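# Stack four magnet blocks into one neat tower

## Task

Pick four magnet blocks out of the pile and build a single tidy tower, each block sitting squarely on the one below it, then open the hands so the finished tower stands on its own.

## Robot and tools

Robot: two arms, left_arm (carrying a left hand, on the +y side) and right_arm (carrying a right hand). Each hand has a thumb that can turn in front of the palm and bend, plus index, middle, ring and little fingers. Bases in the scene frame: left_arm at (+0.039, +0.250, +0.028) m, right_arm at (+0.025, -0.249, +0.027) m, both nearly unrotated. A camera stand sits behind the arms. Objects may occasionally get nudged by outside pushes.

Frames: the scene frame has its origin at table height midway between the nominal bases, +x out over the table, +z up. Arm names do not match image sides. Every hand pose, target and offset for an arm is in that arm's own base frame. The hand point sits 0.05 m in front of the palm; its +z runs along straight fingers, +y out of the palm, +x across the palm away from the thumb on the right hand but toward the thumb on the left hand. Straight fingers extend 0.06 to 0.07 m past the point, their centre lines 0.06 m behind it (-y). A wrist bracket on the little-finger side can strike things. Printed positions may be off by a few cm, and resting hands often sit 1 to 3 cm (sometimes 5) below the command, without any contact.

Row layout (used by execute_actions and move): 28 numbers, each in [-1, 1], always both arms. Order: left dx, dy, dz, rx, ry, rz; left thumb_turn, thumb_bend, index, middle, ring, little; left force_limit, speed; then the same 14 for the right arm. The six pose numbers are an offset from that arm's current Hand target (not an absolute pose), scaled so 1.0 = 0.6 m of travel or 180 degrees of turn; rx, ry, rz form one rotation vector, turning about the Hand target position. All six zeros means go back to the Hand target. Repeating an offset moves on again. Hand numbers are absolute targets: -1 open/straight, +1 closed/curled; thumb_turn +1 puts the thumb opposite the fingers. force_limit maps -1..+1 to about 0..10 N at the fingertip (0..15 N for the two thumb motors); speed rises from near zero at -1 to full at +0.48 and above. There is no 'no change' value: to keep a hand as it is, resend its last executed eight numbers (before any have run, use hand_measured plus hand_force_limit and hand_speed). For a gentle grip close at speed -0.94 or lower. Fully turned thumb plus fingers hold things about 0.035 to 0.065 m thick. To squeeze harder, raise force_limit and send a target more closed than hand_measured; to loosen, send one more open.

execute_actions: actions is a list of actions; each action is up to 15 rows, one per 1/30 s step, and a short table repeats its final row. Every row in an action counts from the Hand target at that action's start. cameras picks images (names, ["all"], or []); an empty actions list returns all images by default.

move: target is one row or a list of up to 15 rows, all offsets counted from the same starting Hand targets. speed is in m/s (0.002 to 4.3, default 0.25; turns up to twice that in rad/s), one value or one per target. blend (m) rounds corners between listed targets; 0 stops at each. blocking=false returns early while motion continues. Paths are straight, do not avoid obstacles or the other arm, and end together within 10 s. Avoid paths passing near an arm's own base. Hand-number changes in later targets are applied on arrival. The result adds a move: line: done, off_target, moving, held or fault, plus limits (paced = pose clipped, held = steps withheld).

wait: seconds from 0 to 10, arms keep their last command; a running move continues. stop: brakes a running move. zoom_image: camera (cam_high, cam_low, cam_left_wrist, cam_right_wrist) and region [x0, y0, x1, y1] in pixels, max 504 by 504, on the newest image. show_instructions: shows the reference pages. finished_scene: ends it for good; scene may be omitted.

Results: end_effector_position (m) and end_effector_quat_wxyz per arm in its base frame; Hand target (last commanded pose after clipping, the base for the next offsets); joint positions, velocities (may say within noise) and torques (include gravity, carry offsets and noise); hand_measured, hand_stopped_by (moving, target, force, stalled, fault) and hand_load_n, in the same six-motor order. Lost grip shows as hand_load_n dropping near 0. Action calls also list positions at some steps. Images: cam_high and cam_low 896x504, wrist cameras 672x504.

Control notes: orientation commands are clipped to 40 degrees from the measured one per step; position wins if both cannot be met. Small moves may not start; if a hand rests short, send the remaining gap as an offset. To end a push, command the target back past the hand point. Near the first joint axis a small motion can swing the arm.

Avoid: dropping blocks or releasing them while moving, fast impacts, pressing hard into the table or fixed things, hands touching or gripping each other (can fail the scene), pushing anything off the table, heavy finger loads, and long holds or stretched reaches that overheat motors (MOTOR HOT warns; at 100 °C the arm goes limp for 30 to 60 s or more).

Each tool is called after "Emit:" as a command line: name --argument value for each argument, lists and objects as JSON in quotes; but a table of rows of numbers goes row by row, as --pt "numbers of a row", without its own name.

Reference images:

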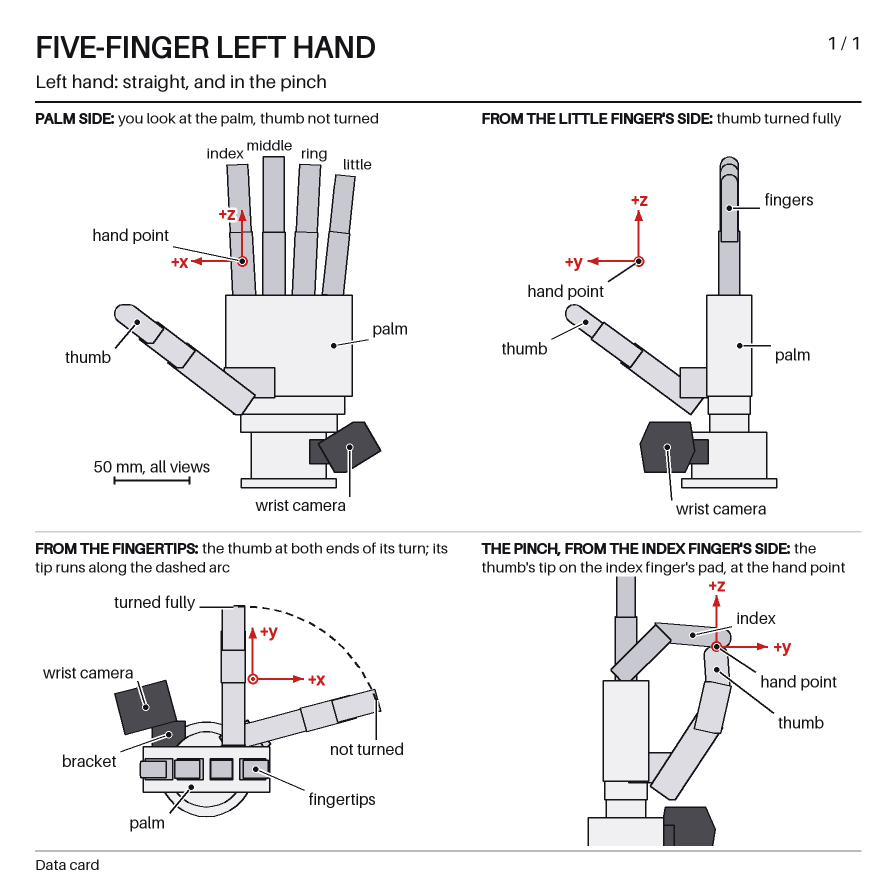

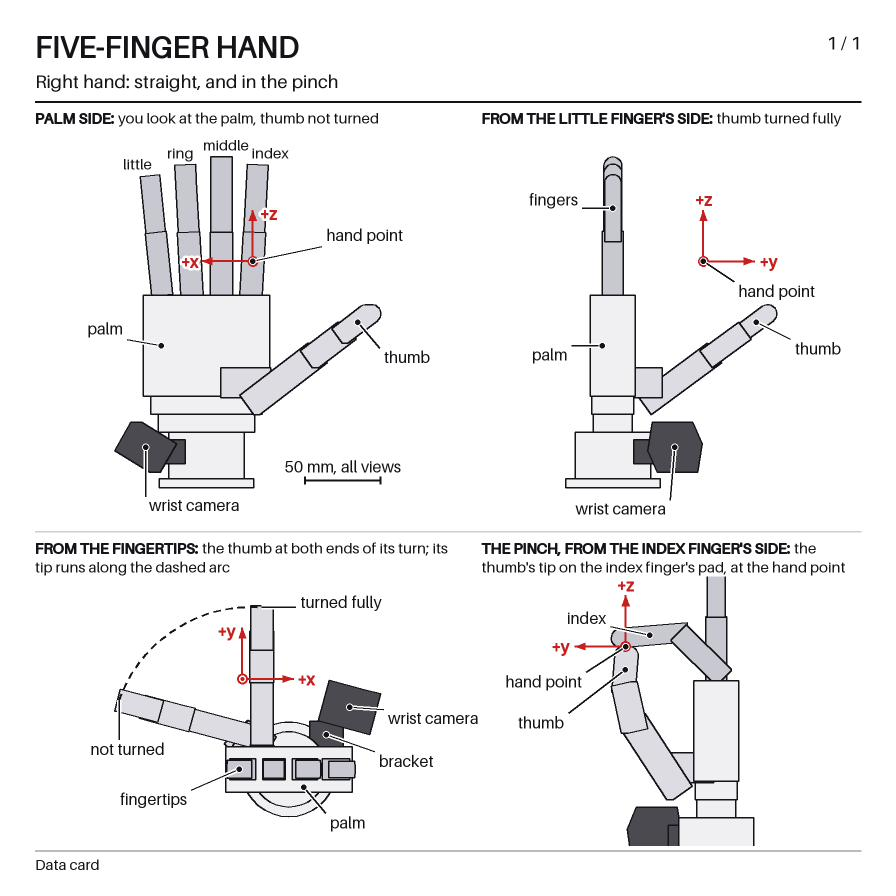

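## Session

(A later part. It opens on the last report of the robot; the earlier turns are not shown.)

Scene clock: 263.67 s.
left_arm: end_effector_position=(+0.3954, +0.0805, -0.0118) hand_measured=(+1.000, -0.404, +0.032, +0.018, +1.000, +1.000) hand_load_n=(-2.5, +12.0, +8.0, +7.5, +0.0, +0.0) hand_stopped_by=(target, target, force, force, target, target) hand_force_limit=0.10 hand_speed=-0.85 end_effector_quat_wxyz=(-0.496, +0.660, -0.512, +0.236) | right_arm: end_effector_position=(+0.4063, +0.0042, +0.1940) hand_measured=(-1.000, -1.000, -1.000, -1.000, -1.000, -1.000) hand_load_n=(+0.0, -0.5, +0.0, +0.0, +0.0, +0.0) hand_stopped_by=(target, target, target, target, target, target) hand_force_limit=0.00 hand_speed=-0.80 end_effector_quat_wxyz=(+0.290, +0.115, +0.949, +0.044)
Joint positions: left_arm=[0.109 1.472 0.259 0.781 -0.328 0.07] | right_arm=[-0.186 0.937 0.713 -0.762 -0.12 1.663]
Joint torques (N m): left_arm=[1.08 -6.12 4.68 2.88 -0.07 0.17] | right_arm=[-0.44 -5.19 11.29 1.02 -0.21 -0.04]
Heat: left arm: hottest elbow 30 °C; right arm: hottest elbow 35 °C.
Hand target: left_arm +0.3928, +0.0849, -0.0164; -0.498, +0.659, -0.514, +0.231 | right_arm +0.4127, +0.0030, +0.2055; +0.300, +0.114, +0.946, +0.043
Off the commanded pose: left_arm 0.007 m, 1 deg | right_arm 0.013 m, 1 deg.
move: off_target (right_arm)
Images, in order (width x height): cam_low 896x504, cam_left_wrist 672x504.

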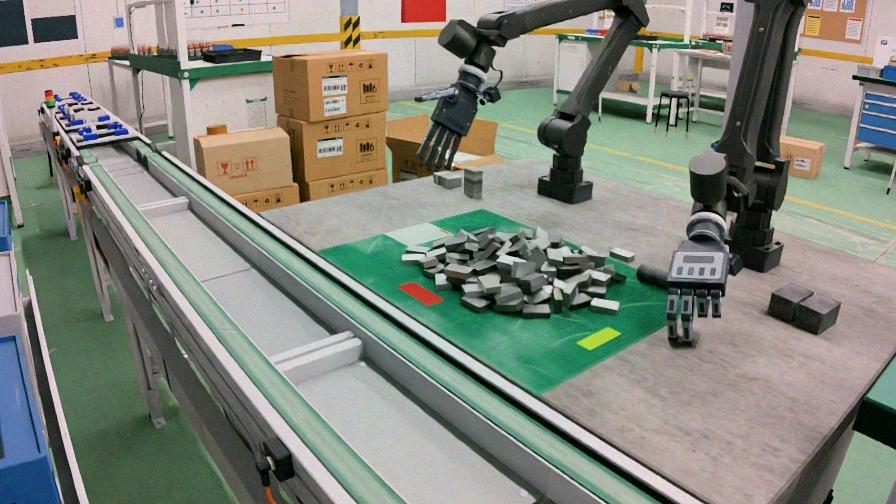

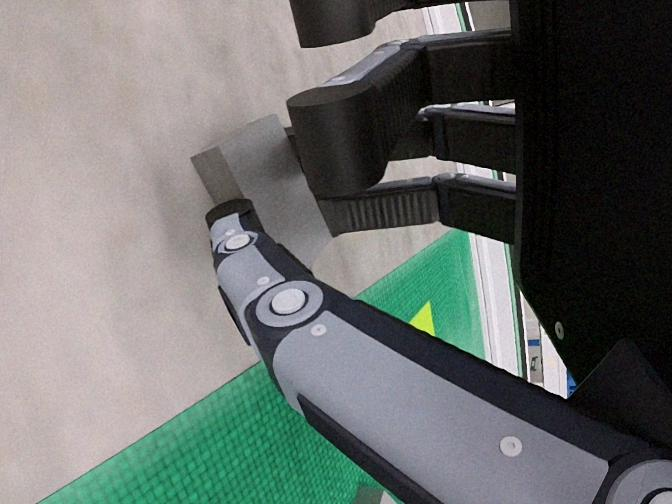

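Emit:
move --pt "0.0 0.0 -0.007 0 0 0 1.0 -0.4 0.3 0.3 1 1 0.1 -0.85 0 0 0 0 0 0 -1 -1 -1 -1 -1 -1 0 -0.8" --pt "0.0 0.0 -0.007 0 0 0 1.0 -0.5 -0.2 -0.2 1 1 0.1 -0.8 0 0 0 0 0 0 -1 -1 -1 -1 -1 -1 0 -0.8" --speed 0.04 --cameras '["cam_left_wrist"]'

Emit:
zoom_image --camera "cam_left_wrist" --region '[150, 100, 370, 320]'

Scene clock: 265.57 s.
left_arm: end_effector_position=(+0.3989, +0.0810, -0.0119) hand_measured=(+1.000, -0.498, -0.200, -0.200, +1.000, +1.000) hand_load_n=(-0.5, -2.5, +0.0, +0.0, +0.0, +0.0) hand_stopped_by=(target, target, target, target, target, target) hand_force_limit=0.10 hand_speed=-0.80 end_effector_quat_wxyz=(-0.502, +0.657, -0.509, +0.241) | right_arm: end_effector_position=(+0.4063, +0.0042, +0.1940) hand_measured=(-1.000, -1.000, -1.000, -1.000, -1.000, -1.000) hand_load_n=(+0.0, +0.0, +0.0, +0.0, -0.5, +0.0) hand_stopped_by=(target, target, target, target, target, target) hand_force_limit=0.00 hand_speed=-0.80 end_effector_quat_wxyz=(+0.290, +0.115, +0.949, +0.044)
Joint positions: left_arm=[0.109 1.496 0.259 0.823 -0.327 0.071] | right_arm=[-0.186 0.937 0.713 -0.762 -0.12 1.663]
Joint torques (N m): left_arm=[1.14 -6.3 4.34 2.28 -0.06 0.15] | right_arm=[-0.32 -5.48 11.37 1.05 -0.19 -0.01]
Heat: left arm: hottest elbow 30 °C; right arm: hottest elbow 35 °C.
Hand target: left_arm +0.3927, +0.0848, -0.0207; -0.498, +0.659, -0.514, +0.231 | right_arm +0.4127, +0.0030, +0.2055; +0.300, +0.114, +0.946, +0.043
Off the commanded pose: left_arm 0.011 m, 1 deg | right_arm 0.013 m, 1 deg.
move: off_target (left_arm, right_arm); target 2's new numbers were sent with left_arm's hand 0.011 m and 1 deg from that target
Images, in order (width x height): cam_left_wrist 672x504.

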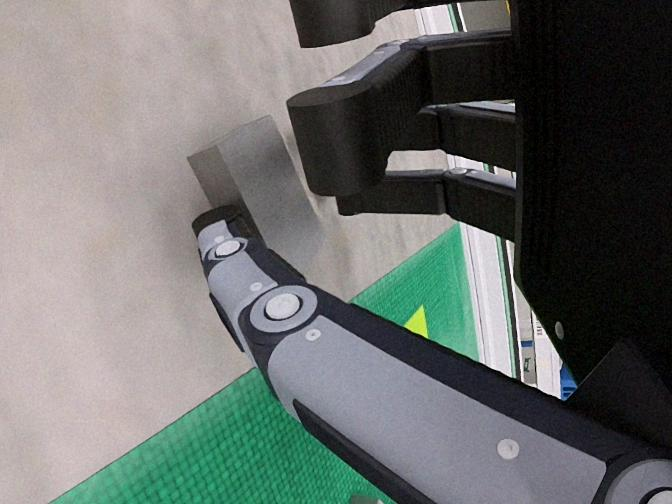

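Scaled by 2.291 from the camera's 672x504 image, which has a finer 960x720 frame.

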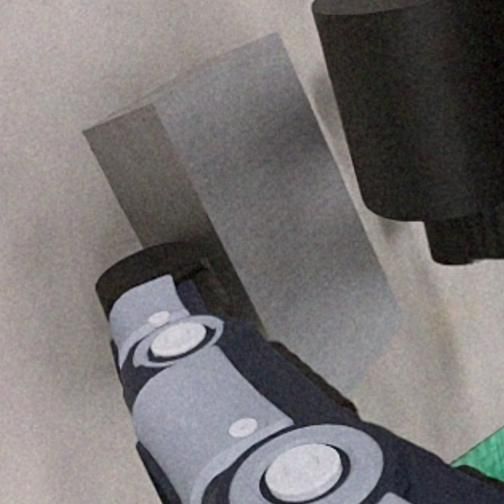

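Emit:
move --pt "0.0 0.0 0.012 0 0 0 1.0 -0.5 -0.55 -0.55 1 1 0.1 -0.3 0 0 0 0 0 0 -1 -1 -1 -1 -1 -1 0 -0.8" --pt "0.025 0.0 0.08 0 0 0 1.0 -0.5 -0.55 -0.55 1 1 0.1 -0.3 0 0 0 0 0 0 -1 -1 -1 -1 -1 -1 0 -0.8" --pt "0.025 0.0 0.15 0 0 0 1.0 -0.5 -0.55 -0.55 1 1 0.1 -0.3 0 0 0 0 0 0 -1 -1 -1 -1 -1 -1 0 -0.8" --speed '[0.04,0.08,0.15]' --cameras '["cam_left_wrist"]'

Emit:
zoom_image --camera "cam_left_wrist" --region '[100, 100, 400, 400]'

Scene clock: 269.00 s.
left_arm: end_effector_position=(+0.3872, +0.0797, +0.0448) hand_measured=(+1.000, -0.498, -0.550, -0.550, +1.000, +1.000) hand_load_n=(+0.0, +0.0, +0.0, +0.0, +0.0, +0.0) hand_stopped_by=(target, target, target, target, target, target) hand_force_limit=0.10 hand_speed=-0.30 end_effector_quat_wxyz=(-0.482, +0.667, -0.525, +0.220) | right_arm: end_effector_position=(+0.4063, +0.0042, +0.1940) hand_measured=(-1.000, -1.000, -1.000, -1.000, -1.000, -1.000) hand_load_n=(+0.0, +0.0, +0.0, +0.0, +0.0, +0.0) hand_stopped_by=(target, target, target, target, target, target) hand_force_limit=0.00 hand_speed=-0.80 end_effector_quat_wxyz=(+0.290, +0.115, +0.949, +0.044)
Joint positions: left_arm=[0.109 1.142 0.32 0.34 -0.327 0.071] | right_arm=[-0.186 0.937 0.713 -0.762 -0.12 1.663]
Joint torques (N m): left_arm=[0.62 -6.83 12.72 1.44 -0.38 0.13] | right_arm=[-0.09 -5.13 11.29 1.01 -0.17 -0.02]
Heat: left arm: hottest elbow 30 °C; right arm: hottest elbow 35 °C.
Hand target: left_arm +0.4078, +0.0848, +0.0694; -0.498, +0.659, -0.514, +0.231 | right_arm +0.4127, +0.0030, +0.2055; +0.300, +0.114, +0.946, +0.043
Off the commanded pose: left_arm 0.032 m, 3 deg | right_arm 0.013 m, 1 deg.
move: off_target (left_arm, right_arm)
Images, in order (width x height): cam_left_wrist 672x504.

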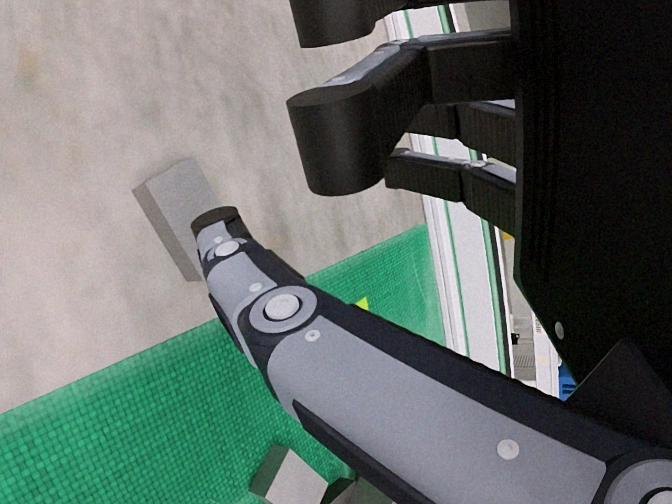

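Scaled by 1.680 from the camera's 672x504 image, which has a finer 960x720 frame.

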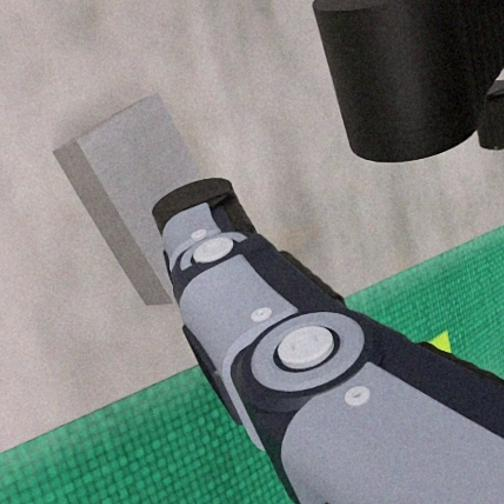

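Emit:
move --pt "0.0 -0.27 0.03 0 0 0 1.0 -0.5 -0.3 -0.3 1 1 0.1 -0.3 0 0 0 0 0 0 -1 -1 -1 -1 -1 -1 0 -0.8" --pt "0.0 -0.23 0.02 0 0 0 1.0 -0.5 -0.3 -0.3 1 1 0.1 -0.3 0 0 0 0 0 0 -1 -1 -1 -1 -1 -1 0 -0.8" --pt "0.0 -0.23 -0.06 0 0 0 1.0 -0.5 -0.3 -0.3 1 1 0.1 -0.3 0 0 0 0 0 0 -1 -1 -1 -1 -1 -1 0 -0.8" --speed '[0.2,0.1,0.1]' --cameras '["cam_left_wrist"]'

Emit:
zoom_image --camera "cam_left_wrist" --region '[100, 100, 400, 400]'

Scene clock: 272.73 s.
left_arm: end_effector_position=(+0.4078, -0.0579, +0.0386) hand_measured=(+1.000, -0.498, -0.300, -0.300, +1.000, +1.000) hand_load_n=(+0.0, +0.0, +0.0, +0.0, +0.0, +0.0) hand_stopped_by=(target, target, target, target, target, target) hand_force_limit=0.10 hand_speed=-0.30 end_effector_quat_wxyz=(-0.496, +0.661, -0.512, +0.236) | right_arm: end_effector_position=(+0.4063, +0.0042, +0.1940) hand_measured=(-1.000, -1.000, -1.000, -1.000, -1.000, -1.000) hand_load_n=(+0.0, +0.0, +0.0, +0.0, +0.0, +0.0) hand_stopped_by=(target, target, target, target, target, target) hand_force_limit=0.00 hand_speed=-0.80 end_effector_quat_wxyz=(+0.290, +0.115, +0.949, +0.044)
Joint positions: left_arm=[-0.397 1.295 0.406 0.302 -0.773 -0.221] | right_arm=[-0.186 0.937 0.713 -0.762 -0.12 1.663]
Joint torques (N m): left_arm=[1.14 -6.07 7.01 2.56 -0.3 0.2] | right_arm=[-0.15 -5.42 11.38 1.06 -0.22 -0.03]
Heat: left arm: hottest elbow 30 °C; right arm: hottest elbow 35 °C.
Hand target: left_arm +0.4077, -0.0532, +0.0334; -0.498, +0.659, -0.514, +0.231 | right_arm +0.4127, +0.0030, +0.2055; +0.300, +0.114, +0.946, +0.043
Off the commanded pose: left_arm 0.007 m, 1 deg | right_arm 0.013 m, 1 deg.
move: off_target (right_arm)
Images, in order (width x height): cam_left_wrist 672x504.

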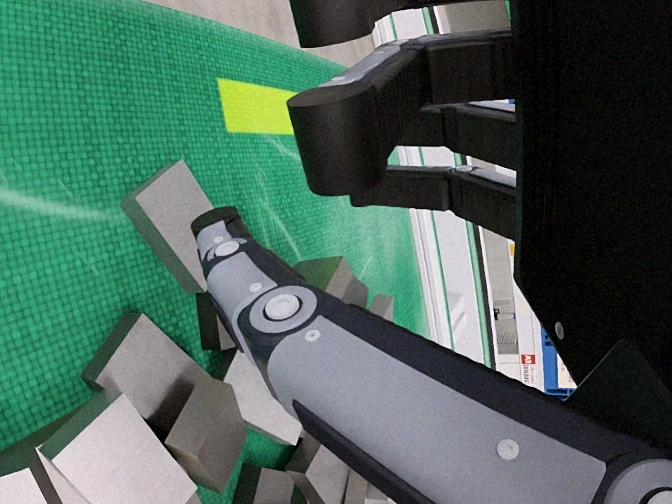

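Scaled by 1.680 from the camera's 672x504 image, which has a finer 960x720 frame.

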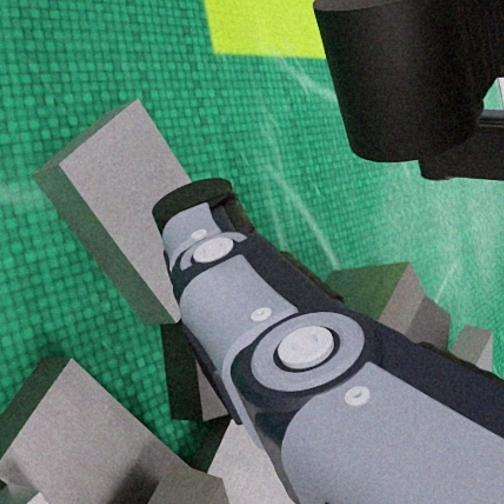

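Emit:
move --pt "0.007 -0.045 0.045 0 0 0.0167 1.0 -0.47 -0.2 -0.2 1 1 0.1 -0.3 0 0 0 0 0 0 -1 -1 -1 -1 -1 -1 0 -0.8" --pt "0.0055 0.002 0.02 0 0 0.0167 1.0 -0.47 -0.2 -0.2 1 1 0.1 -0.3 0 0 0 0 0 0 -1 -1 -1 -1 -1 -1 0 -0.8" --pt "0.0055 0.002 -0.048 0 0 0.0167 1.0 -0.47 -0.2 -0.2 1 1 0.1 -0.3 0 0 0 0 0 0 -1 -1 -1 -1 -1 -1 0 -0.8" --speed '[0.1,0.08,0.08]' --cameras '["cam_left_wrist"]'

Emit:
zoom_image --camera "cam_left_wrist" --region '[100, 80, 400, 380]'

Scene clock: 276.53 s.
left_arm: end_effector_position=(+0.4122, -0.0572, +0.0105) hand_measured=(+1.000, -0.470, -0.200, -0.200, +1.000, +1.000) hand_load_n=(+0.0, +0.0, +0.0, +0.0, +0.0, +0.0) hand_stopped_by=(target, target, target, target, target, target) hand_force_limit=0.10 hand_speed=-0.30 end_effector_quat_wxyz=(-0.502, +0.674, -0.494, +0.224) | right_arm: end_effector_position=(+0.4063, +0.0042, +0.1940) hand_measured=(-1.000, -1.000, -1.000, -1.000, -1.000, -1.000) hand_load_n=(+0.0, +0.0, +0.0, +0.0, +0.0, +0.0) hand_stopped_by=(target, target, target, target, target, target) hand_force_limit=0.00 hand_speed=-0.80 end_effector_quat_wxyz=(+0.290, +0.115, +0.949, +0.044)
Joint positions: left_arm=[-0.408 1.425 0.41 0.393 -0.826 -0.272] | right_arm=[-0.186 0.937 0.713 -0.762 -0.12 1.663]
Joint torques (N m): left_arm=[1.14 -6.95 5.9 2.47 -0.33 0.2] | right_arm=[-0.32 -5.07 11.43 1.03 -0.21 0]
Heat: left arm: hottest elbow 30 °C; right arm: hottest elbow 35 °C.
Hand target: left_arm +0.4111, -0.0520, +0.0046; -0.504, +0.672, -0.497, +0.218 | right_arm +0.4127, +0.0030, +0.2055; +0.300, +0.114, +0.946, +0.043
Off the commanded pose: left_arm 0.008 m, 1 deg | right_arm 0.013 m, 1 deg.
move: off_target (right_arm)
Images, in order (width x height): cam_left_wrist 672x504.

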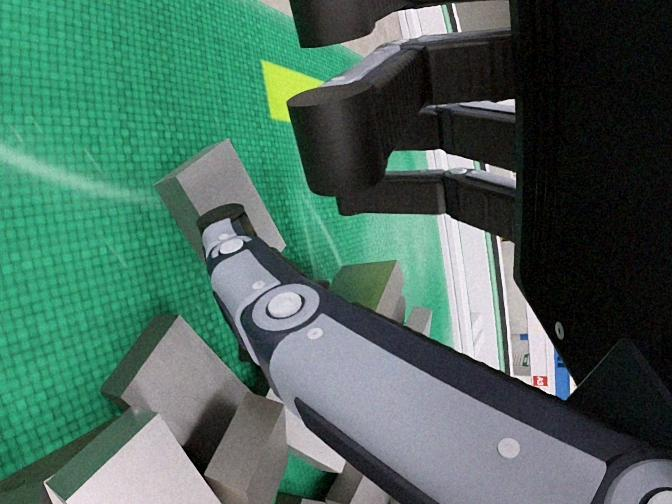

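Scaled by 1.680 from the camera's 672x504 image, which has a finer 960x720 frame.

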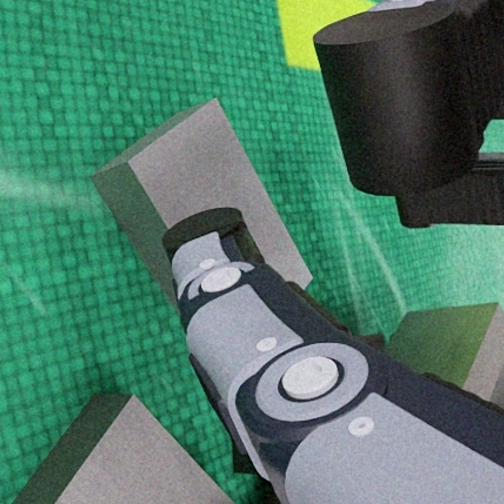

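Emit:
move --pt "0 0 -0.035 0 0 0 1.0 -0.47 -0.2 -0.2 1 1 0.1 -0.5 0 0 0 0 0 0 -1 -1 -1 -1 -1 -1 0 -0.8" --pt "0 0 -0.035 0 0 0 1.0 -0.4 0.3 0.3 1 1 0.1 -0.85 0 0 0 0 0 0 -1 -1 -1 -1 -1 -1 0 -0.8" --speed 0.05 --cameras '["cam_left_wrist"]'

Emit:
zoom_image --camera "cam_left_wrist" --region '[150, 100, 370, 320]'

Scene clock: 278.73 s.
left_arm: end_effector_position=(+0.4134, -0.0575, -0.0099) hand_measured=(+1.000, -0.402, +0.032, +0.018, +1.000, +1.000) hand_load_n=(-3.0, +11.0, +8.0, +7.0, +0.0, +0.0) hand_stopped_by=(target, target, force, force, target, target) hand_force_limit=0.10 hand_speed=-0.85 end_effector_quat_wxyz=(-0.503, +0.674, -0.493, +0.225) | right_arm: end_effector_position=(+0.4063, +0.0042, +0.1940) hand_measured=(-1.000, -1.000, -1.000, -1.000, -1.000, -1.000) hand_load_n=(+0.0, -0.5, +0.0, +0.0, +0.0, +0.0) hand_stopped_by=(target, target, target, target, target, target) hand_force_limit=0.00 hand_speed=-0.80 end_effector_quat_wxyz=(+0.290, +0.115, +0.949, +0.044)
Joint positions: left_arm=[-0.408 1.513 0.398 0.497 -0.826 -0.271] | right_arm=[-0.186 0.937 0.713 -0.762 -0.12 1.663]
Joint torques (N m): left_arm=[1.03 -7.41 5.04 2.37 -0.34 0.18] | right_arm=[-0.15 -5.3 11.4 1.06 -0.2 -0.01]
Heat: left arm: hottest elbow 30 °C; right arm: hottest elbow 35 °C.
Hand target: left_arm +0.4110, -0.0519, -0.0165; -0.504, +0.673, -0.497, +0.217 | right_arm +0.4127, +0.0030, +0.2055; +0.300, +0.114, +0.946, +0.043
Off the commanded pose: left_arm 0.009 m, 1 deg | right_arm 0.013 m, 1 deg.
move: off_target (right_arm)
Images, in order (width x height): cam_left_wrist 672x504.

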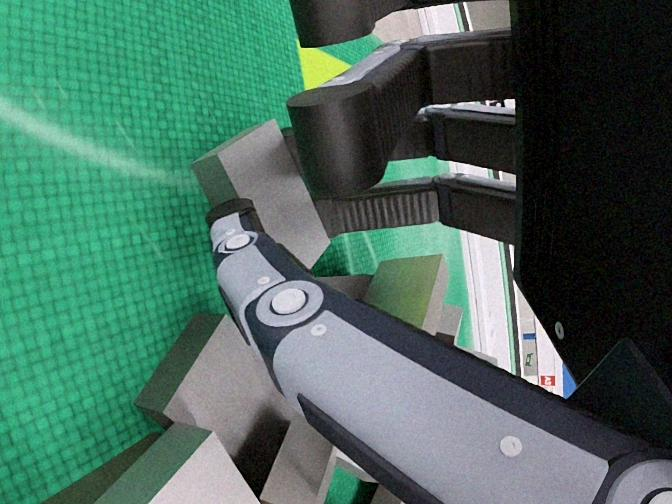

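Scaled by 2.291 from the camera's 672x504 image, which has a finer 960x720 frame.

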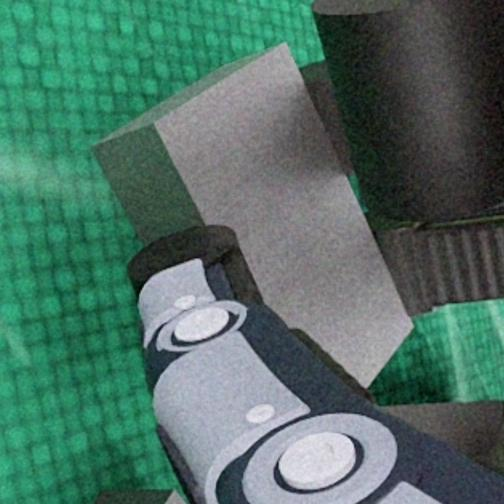

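Emit:
move --pt "0.01 0.0 0.08 0 0 0 1.0 -0.4 0.3 0.3 1 1 0.1 -0.85 0 0 0 0 0 0 -1 -1 -1 -1 -1 -1 0 -0.8" --pt "0.0 0.19 0.12 0 0 -0.0167 1.0 -0.4 0.3 0.3 1 1 0.1 -0.85 0 0 0 0 0 0 -1 -1 -1 -1 -1 -1 0 -0.8" --pt "-0.0305 0.228 0.09 0 0 -0.0167 1.0 -0.4 0.3 0.3 1 1 0.1 -0.85 0 0 0 0 0 0 -1 -1 -1 -1 -1 -1 0 -0.8" --pt "-0.0305 0.228 0.06 0 0 -0.0167 1.0 -0.4 0.3 0.3 1 1 0.1 -0.85 0 0 0 0 0 0 -1 -1 -1 -1 -1 -1 0 -0.8" --speed '[0.08,0.15,0.08,0.06]' --cameras '["cam_left_wrist","cam_low"]'

Emit:
zoom_image --camera "cam_left_wrist" --region '[100, 80, 400, 380]'

Scene clock: 283.60 s.
left_arm: end_effector_position=(+0.3911, +0.0799, +0.0187) hand_measured=(+1.000, -0.404, +0.032, +0.018, +1.000, +1.000) hand_load_n=(-2.5, +12.0, +8.0, +6.0, +0.0, +0.0) hand_stopped_by=(target, target, force, force, target, target) hand_force_limit=0.10 hand_speed=-0.85 end_effector_quat_wxyz=(-0.491, +0.663, -0.516, +0.231) | right_arm: end_effector_position=(+0.4063, +0.0042, +0.1940) hand_measured=(-1.000, -1.000, -1.000, -1.000, -1.000, -1.000) hand_load_n=(+0.0, +0.0, +0.0, +0.0, +0.0, +0.0) hand_stopped_by=(target, target, target, target, target, target) hand_force_limit=0.00 hand_speed=-0.80 end_effector_quat_wxyz=(+0.290, +0.115, +0.949, +0.044)
Joint positions: left_arm=[0.109 1.283 0.278 0.556 -0.327 0.068] | right_arm=[-0.186 0.937 0.713 -0.762 -0.12 1.663]
Joint torques (N m): left_arm=[1.14 -5.66 6.75 3.12 -0.09 0.19] | right_arm=[-0.15 -5.3 11.4 1.09 -0.22 -0.03]
Heat: left arm: hottest elbow 30 °C; right arm: hottest elbow 35 °C.
Hand target: left_arm +0.3927, +0.0848, +0.0195; -0.498, +0.659, -0.514, +0.230 | right_arm +0.4127, +0.0030, +0.2055; +0.300, +0.114, +0.946, +0.043
Off the commanded pose: left_arm 0.005 m, 1 deg | right_arm 0.013 m, 1 deg.
move: off_target (right_arm)
Images, in order (width x height): cam_low 896x504, cam_left_wrist 672x504.

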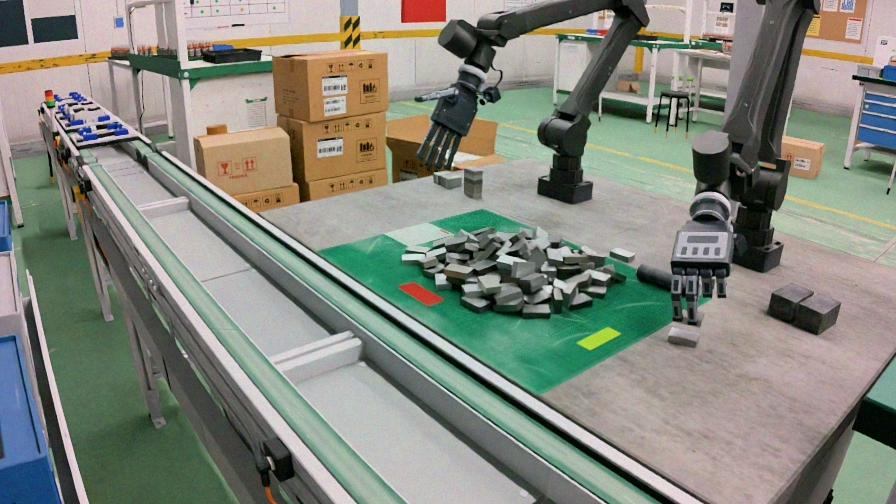

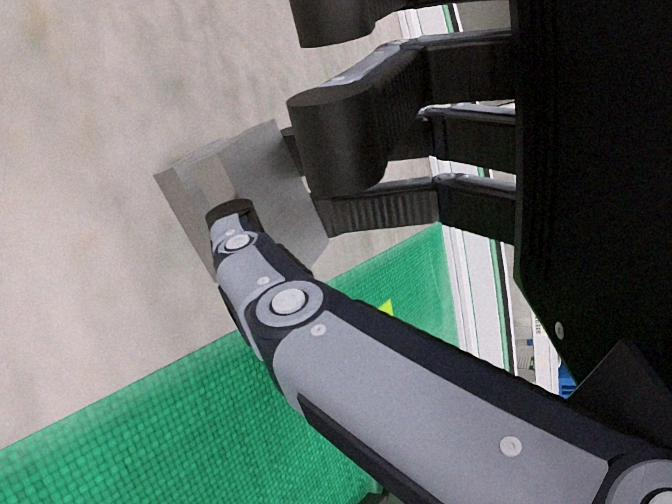

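Scaled by 1.680 from the camera's 672x504 image, which has a finer 960x720 frame.

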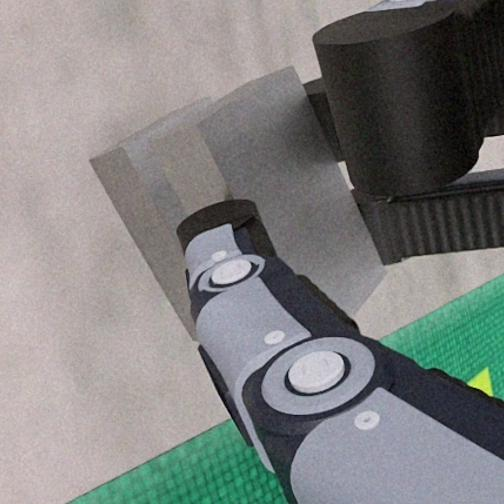

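Emit:
zoom_image --camera "cam_left_wrist" --region '[130, 90, 350, 310]'

Emit:
zoom_image --camera "cam_low" --region '[630, 270, 740, 370]'

Scaled by 2.291 from the camera's 672x504 image, which has a finer 960x720 frame.

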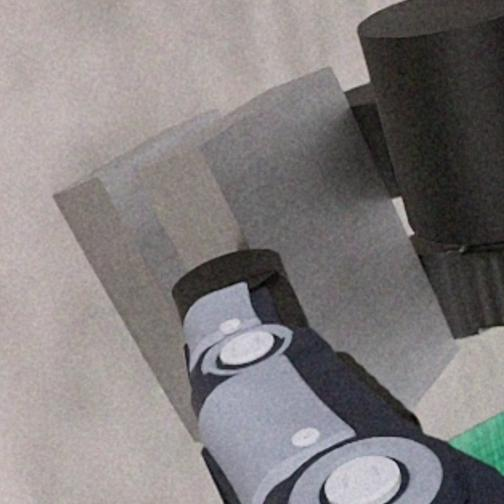

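Scaled by 4.582 from the camera's 896x504 image, which has a finer 1280x720 frame.

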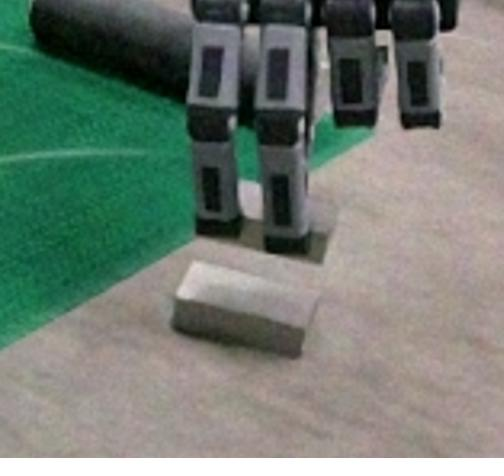

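Emit:
move --target '[0.0,0.0035,-0.035,0,0,0,1.0,-0.4,0.3,0.3,1,1,0.1,-0.85,0,0,0,0,0,0,-1,-1,-1,-1,-1,-1,0,-0.8]' --speed 0.04 --cameras '["cam_left_wrist","cam_low"]'

Emit:
zoom_image --camera "cam_left_wrist" --region '[130, 90, 350, 310]'

Emit:
zoom_image --camera "cam_low" --region '[630, 270, 740, 370]'

Scene clock: 285.53 s.
left_arm: end_effector_position=(+0.3942, +0.0819, +0.0012) hand_measured=(+1.000, -0.404, +0.032, +0.018, +1.000, +1.000) hand_load_n=(-2.5, +12.0, +7.5, +6.5, -0.5, +0.0) hand_stopped_by=(target, target, force, force, target, target) hand_force_limit=0.10 hand_speed=-0.85 end_effector_quat_wxyz=(-0.494, +0.661, -0.514, +0.234) | right_arm: end_effector_position=(+0.4063, +0.0042, +0.1940) hand_measured=(-1.000, -1.000, -1.000, -1.000, -1.000, -1.000) hand_load_n=(+0.0, +0.0, +0.0, +0.0, +0.0, +0.0) hand_stopped_by=(target, target, target, target, target, target) hand_force_limit=0.00 hand_speed=-0.80 end_effector_quat_wxyz=(+0.290, +0.115, +0.949, +0.044)
Joint positions: left_arm=[0.117 1.391 0.267 0.686 -0.32 0.071] | right_arm=[-0.186 0.937 0.713 -0.762 -0.12 1.663]
Joint torques (N m): left_arm=[1.2 -6.01 5.45 3 -0.07 0.19] | right_arm=[-0.09 -5.71 11.41 0.99 -0.22 -0.02]
Heat: left arm: hottest elbow 30 °C; right arm: hottest elbow 35 °C.
Hand target: left_arm +0.3928, +0.0869, -0.0014; -0.498, +0.659, -0.514, +0.231 | right_arm +0.4127, +0.0030, +0.2055; +0.300, +0.114, +0.946, +0.043
Off the commanded pose: left_arm 0.006 m, 1 deg | right_arm 0.013 m, 1 deg.
move: off_target (right_arm)
Images, in order (width x height): cam_low 896x504, cam_left_wrist 672x504.

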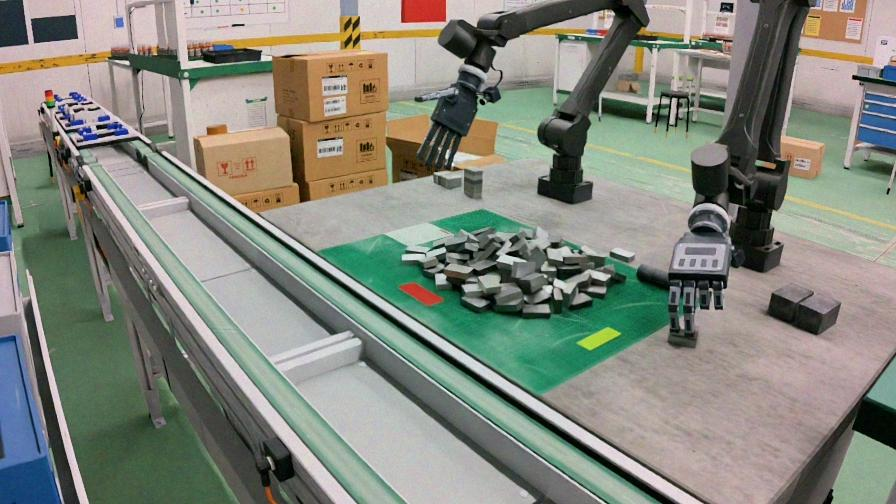

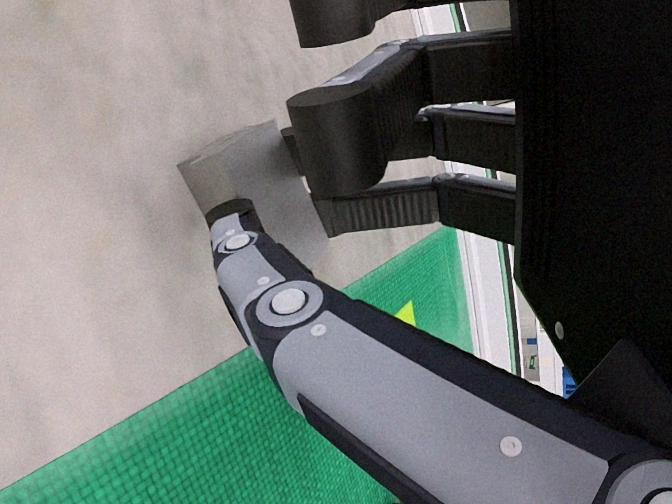

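Scaled by 2.291 from the camera's 672x504 image, which has a finer 960x720 frame.

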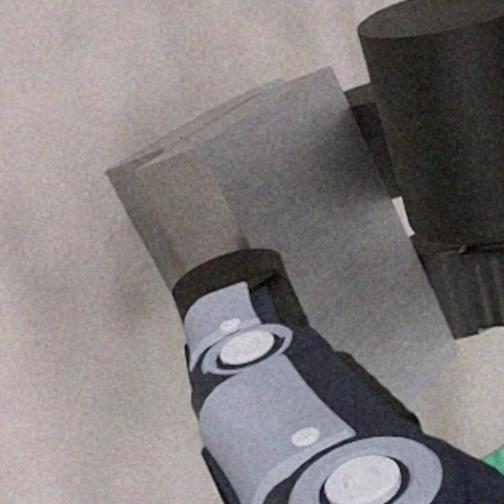

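Scaled by 4.582 from the camera's 896x504 image, which has a finer 1280x720 frame.

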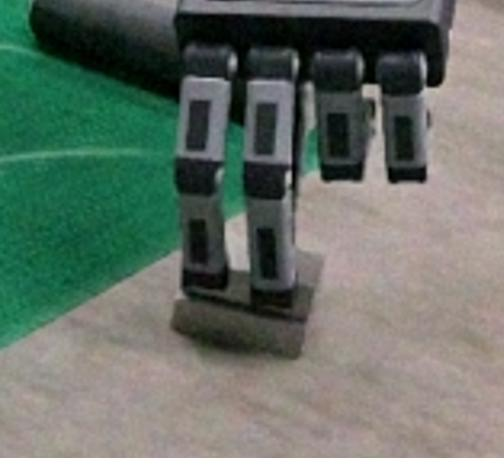

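Emit:
wait --seconds 0.1 --cameras '["all"]'

Scene clock: 286.50 s.
left_arm: end_effector_position=(+0.3942, +0.0820, +0.0012) hand_measured=(+1.000, -0.404, +0.032, +0.018, +1.000, +1.000) hand_load_n=(-2.5, +12.0, +8.0, +6.5, +0.0, +0.0) hand_stopped_by=(target, target, force, force, target, target) hand_force_limit=0.10 hand_speed=-0.85 end_effector_quat_wxyz=(-0.494, +0.661, -0.514, +0.234) | right_arm: end_effector_position=(+0.4063, +0.0042, +0.1940) hand_measured=(-1.000, -1.000, -1.000, -1.000, -1.000, -1.000) hand_load_n=(+0.0, +0.0, +0.0, +0.0, +0.0, +0.0) hand_stopped_by=(target, target, target, target, target, target) hand_force_limit=0.00 hand_speed=-0.80 end_effector_quat_wxyz=(+0.290, +0.115, +0.949, +0.044)
Joint positions: left_arm=[0.117 1.391 0.267 0.687 -0.32 0.071] | right_arm=[-0.186 0.937 0.713 -0.762 -0.12 1.663]
Joint torques (N m): left_arm=[1.2 -5.95 5.46 3.02 -0.07 0.2] | right_arm=[-0.38 -5.48 11.4 1.06 -0.2 -0.03]
Heat: left arm: hottest elbow 30 °C; right arm: hottest elbow 35 °C.
Hand target: left_arm +0.3928, +0.0869, -0.0013; -0.498, +0.659, -0.514, +0.231 | right_arm +0.4127, +0.0030, +0.2055; +0.300, +0.114, +0.946, +0.043
Off the commanded pose: left_arm 0.006 m, 1 deg | right_arm 0.013 m, 1 deg.
wait: 0.10 s; at rest from the start

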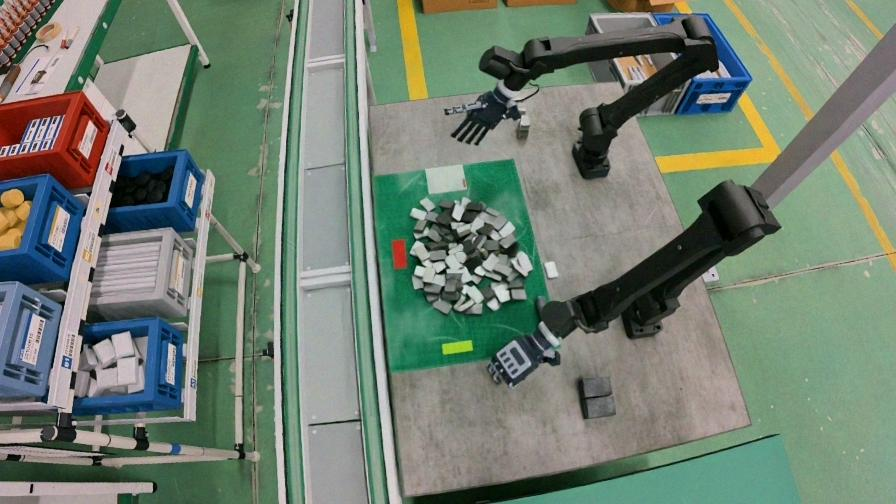

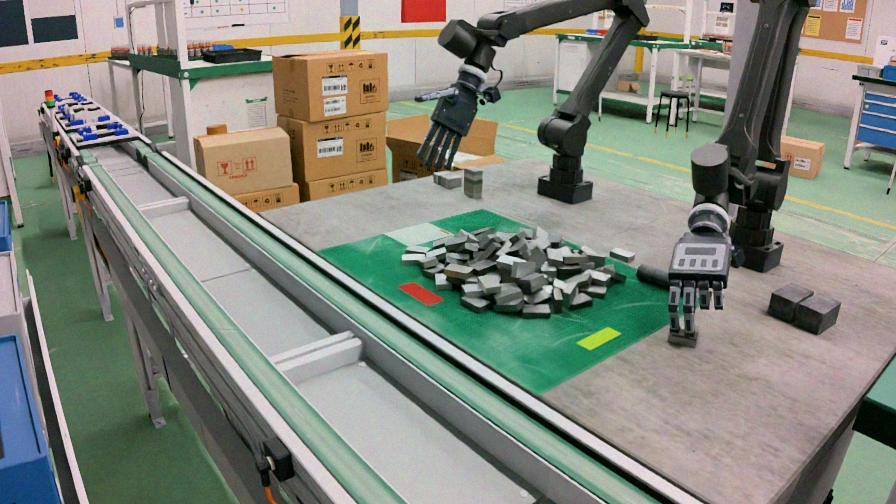

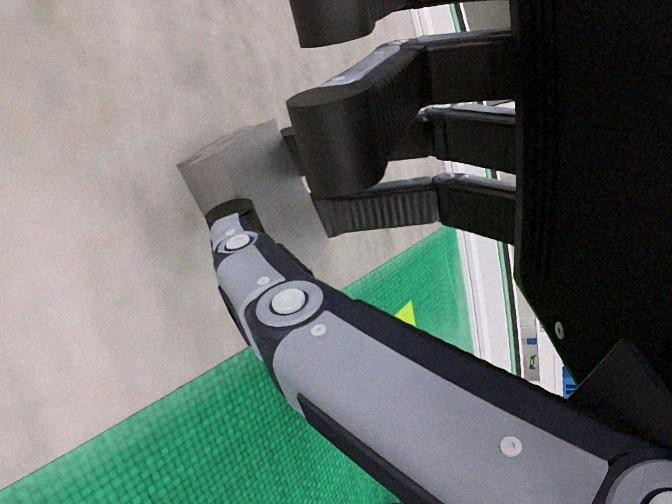

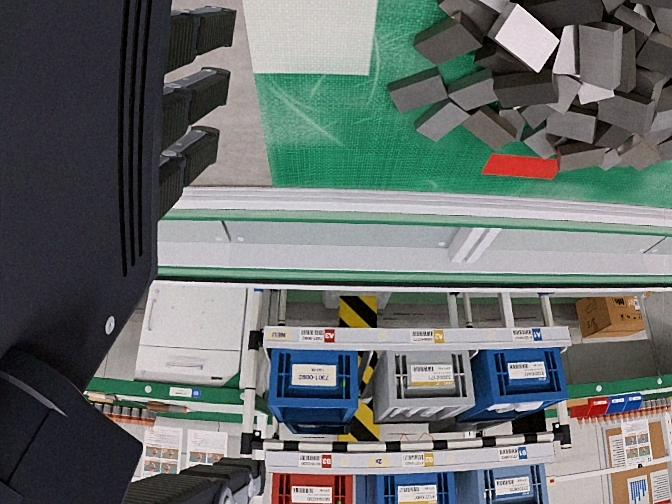

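Emit:
zoom_image --camera "cam_left_wrist" --region '[150, 90, 350, 240]'

Emit:
zoom_image --camera "cam_low" --region '[650, 300, 720, 360]'

Scaled by 2.520 from the camera's 672x504 image, which has a finer 960x720 frame.

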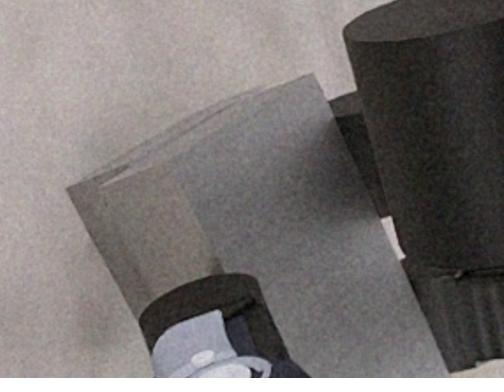

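Scaled by 7.200 from the camera's 896x504 image, which has a finer 1280x720 frame.

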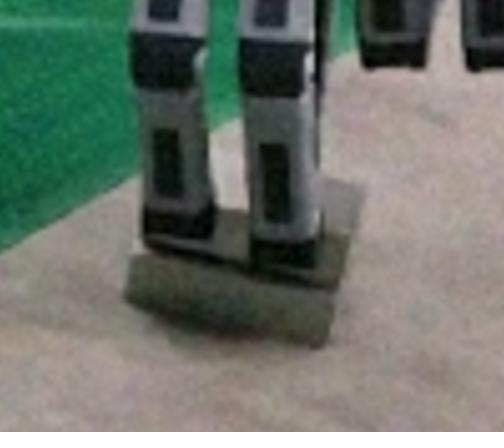

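Emit:
zoom_image --camera "cam_left_wrist" --region '[150, 100, 290, 220]'

Emit:
zoom_image --camera "cam_low" --region '[660, 315, 710, 355]'

Scaled by 3.600 from the camera's 672x504 image, which has a finer 960x720 frame.

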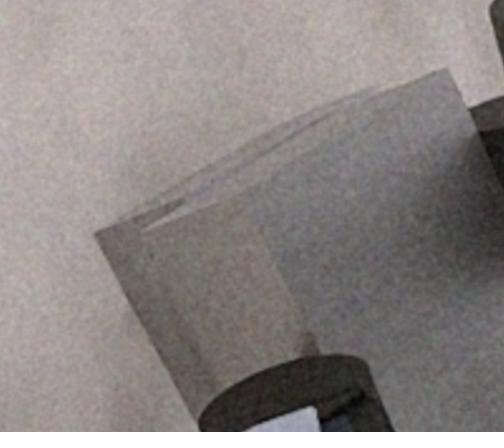

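Scaled by 10.080 from the camera's 896x504 image, which has a finer 1280x720 frame.

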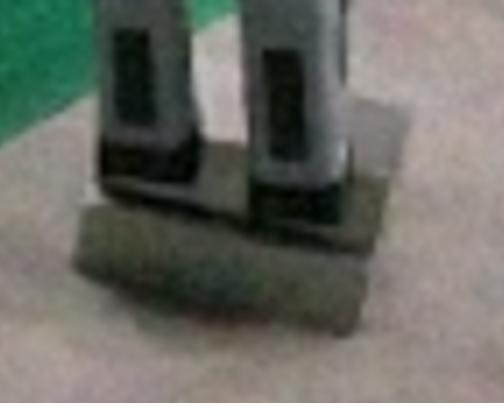

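Emit:
move --target '[0,0,-0.006,0,0,0,1.0,-0.4,0.3,0.3,1,1,0.1,-0.85,0,0,0,0,0,0,-1,-1,-1,-1,-1,-1,0,-0.8]' --speed 0.05 --cameras '["cam_left_wrist","cam_low"]'

Emit:
zoom_image --camera "cam_low" --region '[660, 315, 710, 355]'

Emit:
zoom_image --camera "cam_left_wrist" --region '[150, 100, 290, 220]'

Scene clock: 289.87 s.
left_arm: end_effector_position=(+0.3966, +0.0823, +0.0011) hand_measured=(+1.000, -0.404, +0.032, +0.018, +1.000, +1.000) hand_load_n=(-3.5, +11.5, +7.5, +6.5, +0.0, +0.0) hand_stopped_by=(target, target, force, force, target, target) hand_force_limit=0.10 hand_speed=-0.85 end_effector_quat_wxyz=(-0.497, +0.659, -0.512, +0.237) | right_arm: end_effector_position=(+0.4063, +0.0042, +0.1940) hand_measured=(-1.000, -1.000, -1.000, -1.000, -1.000, -1.000) hand_load_n=(+0.0, -0.5, +0.0, +0.0, +0.0, +0.0) hand_stopped_by=(target, target, target, target, target, target) hand_force_limit=0.00 hand_speed=-0.80 end_effector_quat_wxyz=(+0.290, +0.115, +0.949, +0.044)
Joint positions: left_arm=[0.117 1.406 0.267 0.713 -0.32 0.073] | right_arm=[-0.186 0.937 0.713 -0.762 -0.12 1.663]
Joint torques (N m): left_arm=[1.14 -5.66 5.14 2.88 -0.06 0.17] | right_arm=[-0.38 -5.13 11.41 1.13 -0.2 0]
Heat: left arm: hottest elbow 30 °C; right arm: hottest elbow 35 °C.
Hand target: left_arm +0.3928, +0.0869, -0.0050; -0.498, +0.659, -0.514, +0.231 | right_arm +0.4127, +0.0030, +0.2055; +0.300, +0.114, +0.946, +0.043
Off the commanded pose: left_arm 0.009 m, 1 deg | right_arm 0.013 m, 1 deg.
move: off_target (right_arm)
Images, in order (width x height): cam_low 896x504, cam_left_wrist 672x504.

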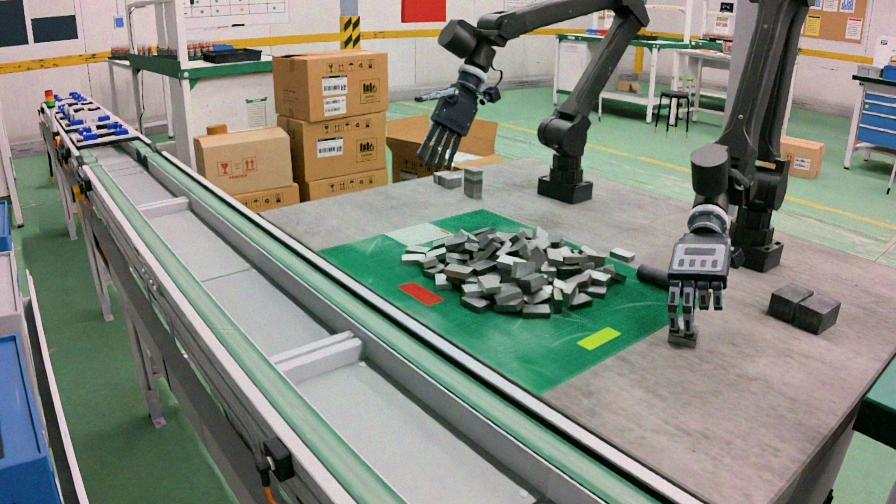

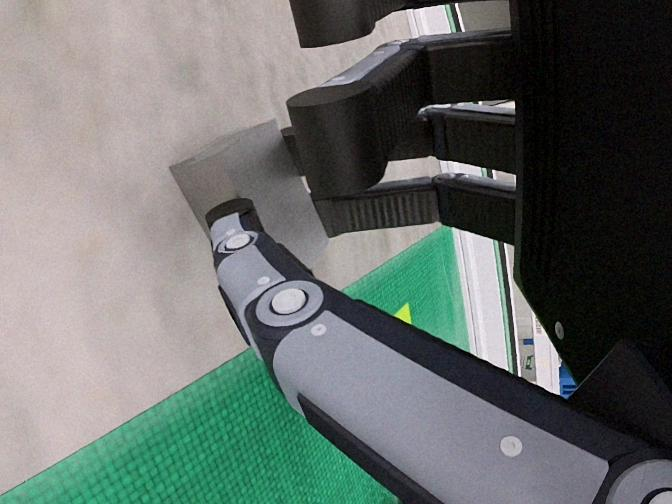

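Scaled by 10.080 from the camera's 896x504 image, which has a finer 1280x720 frame.

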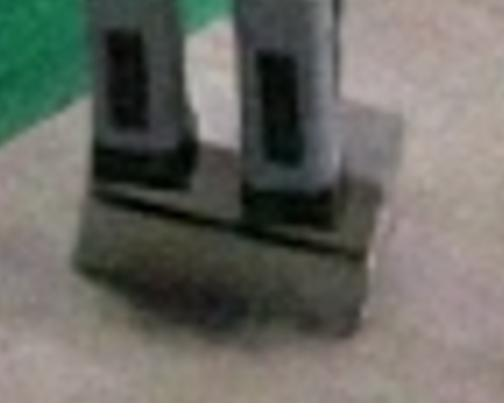

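Scaled by 3.600 from the camera's 672x504 image, which has a finer 960x720 frame.

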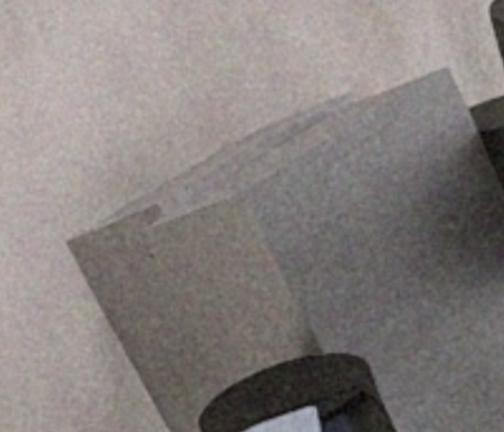

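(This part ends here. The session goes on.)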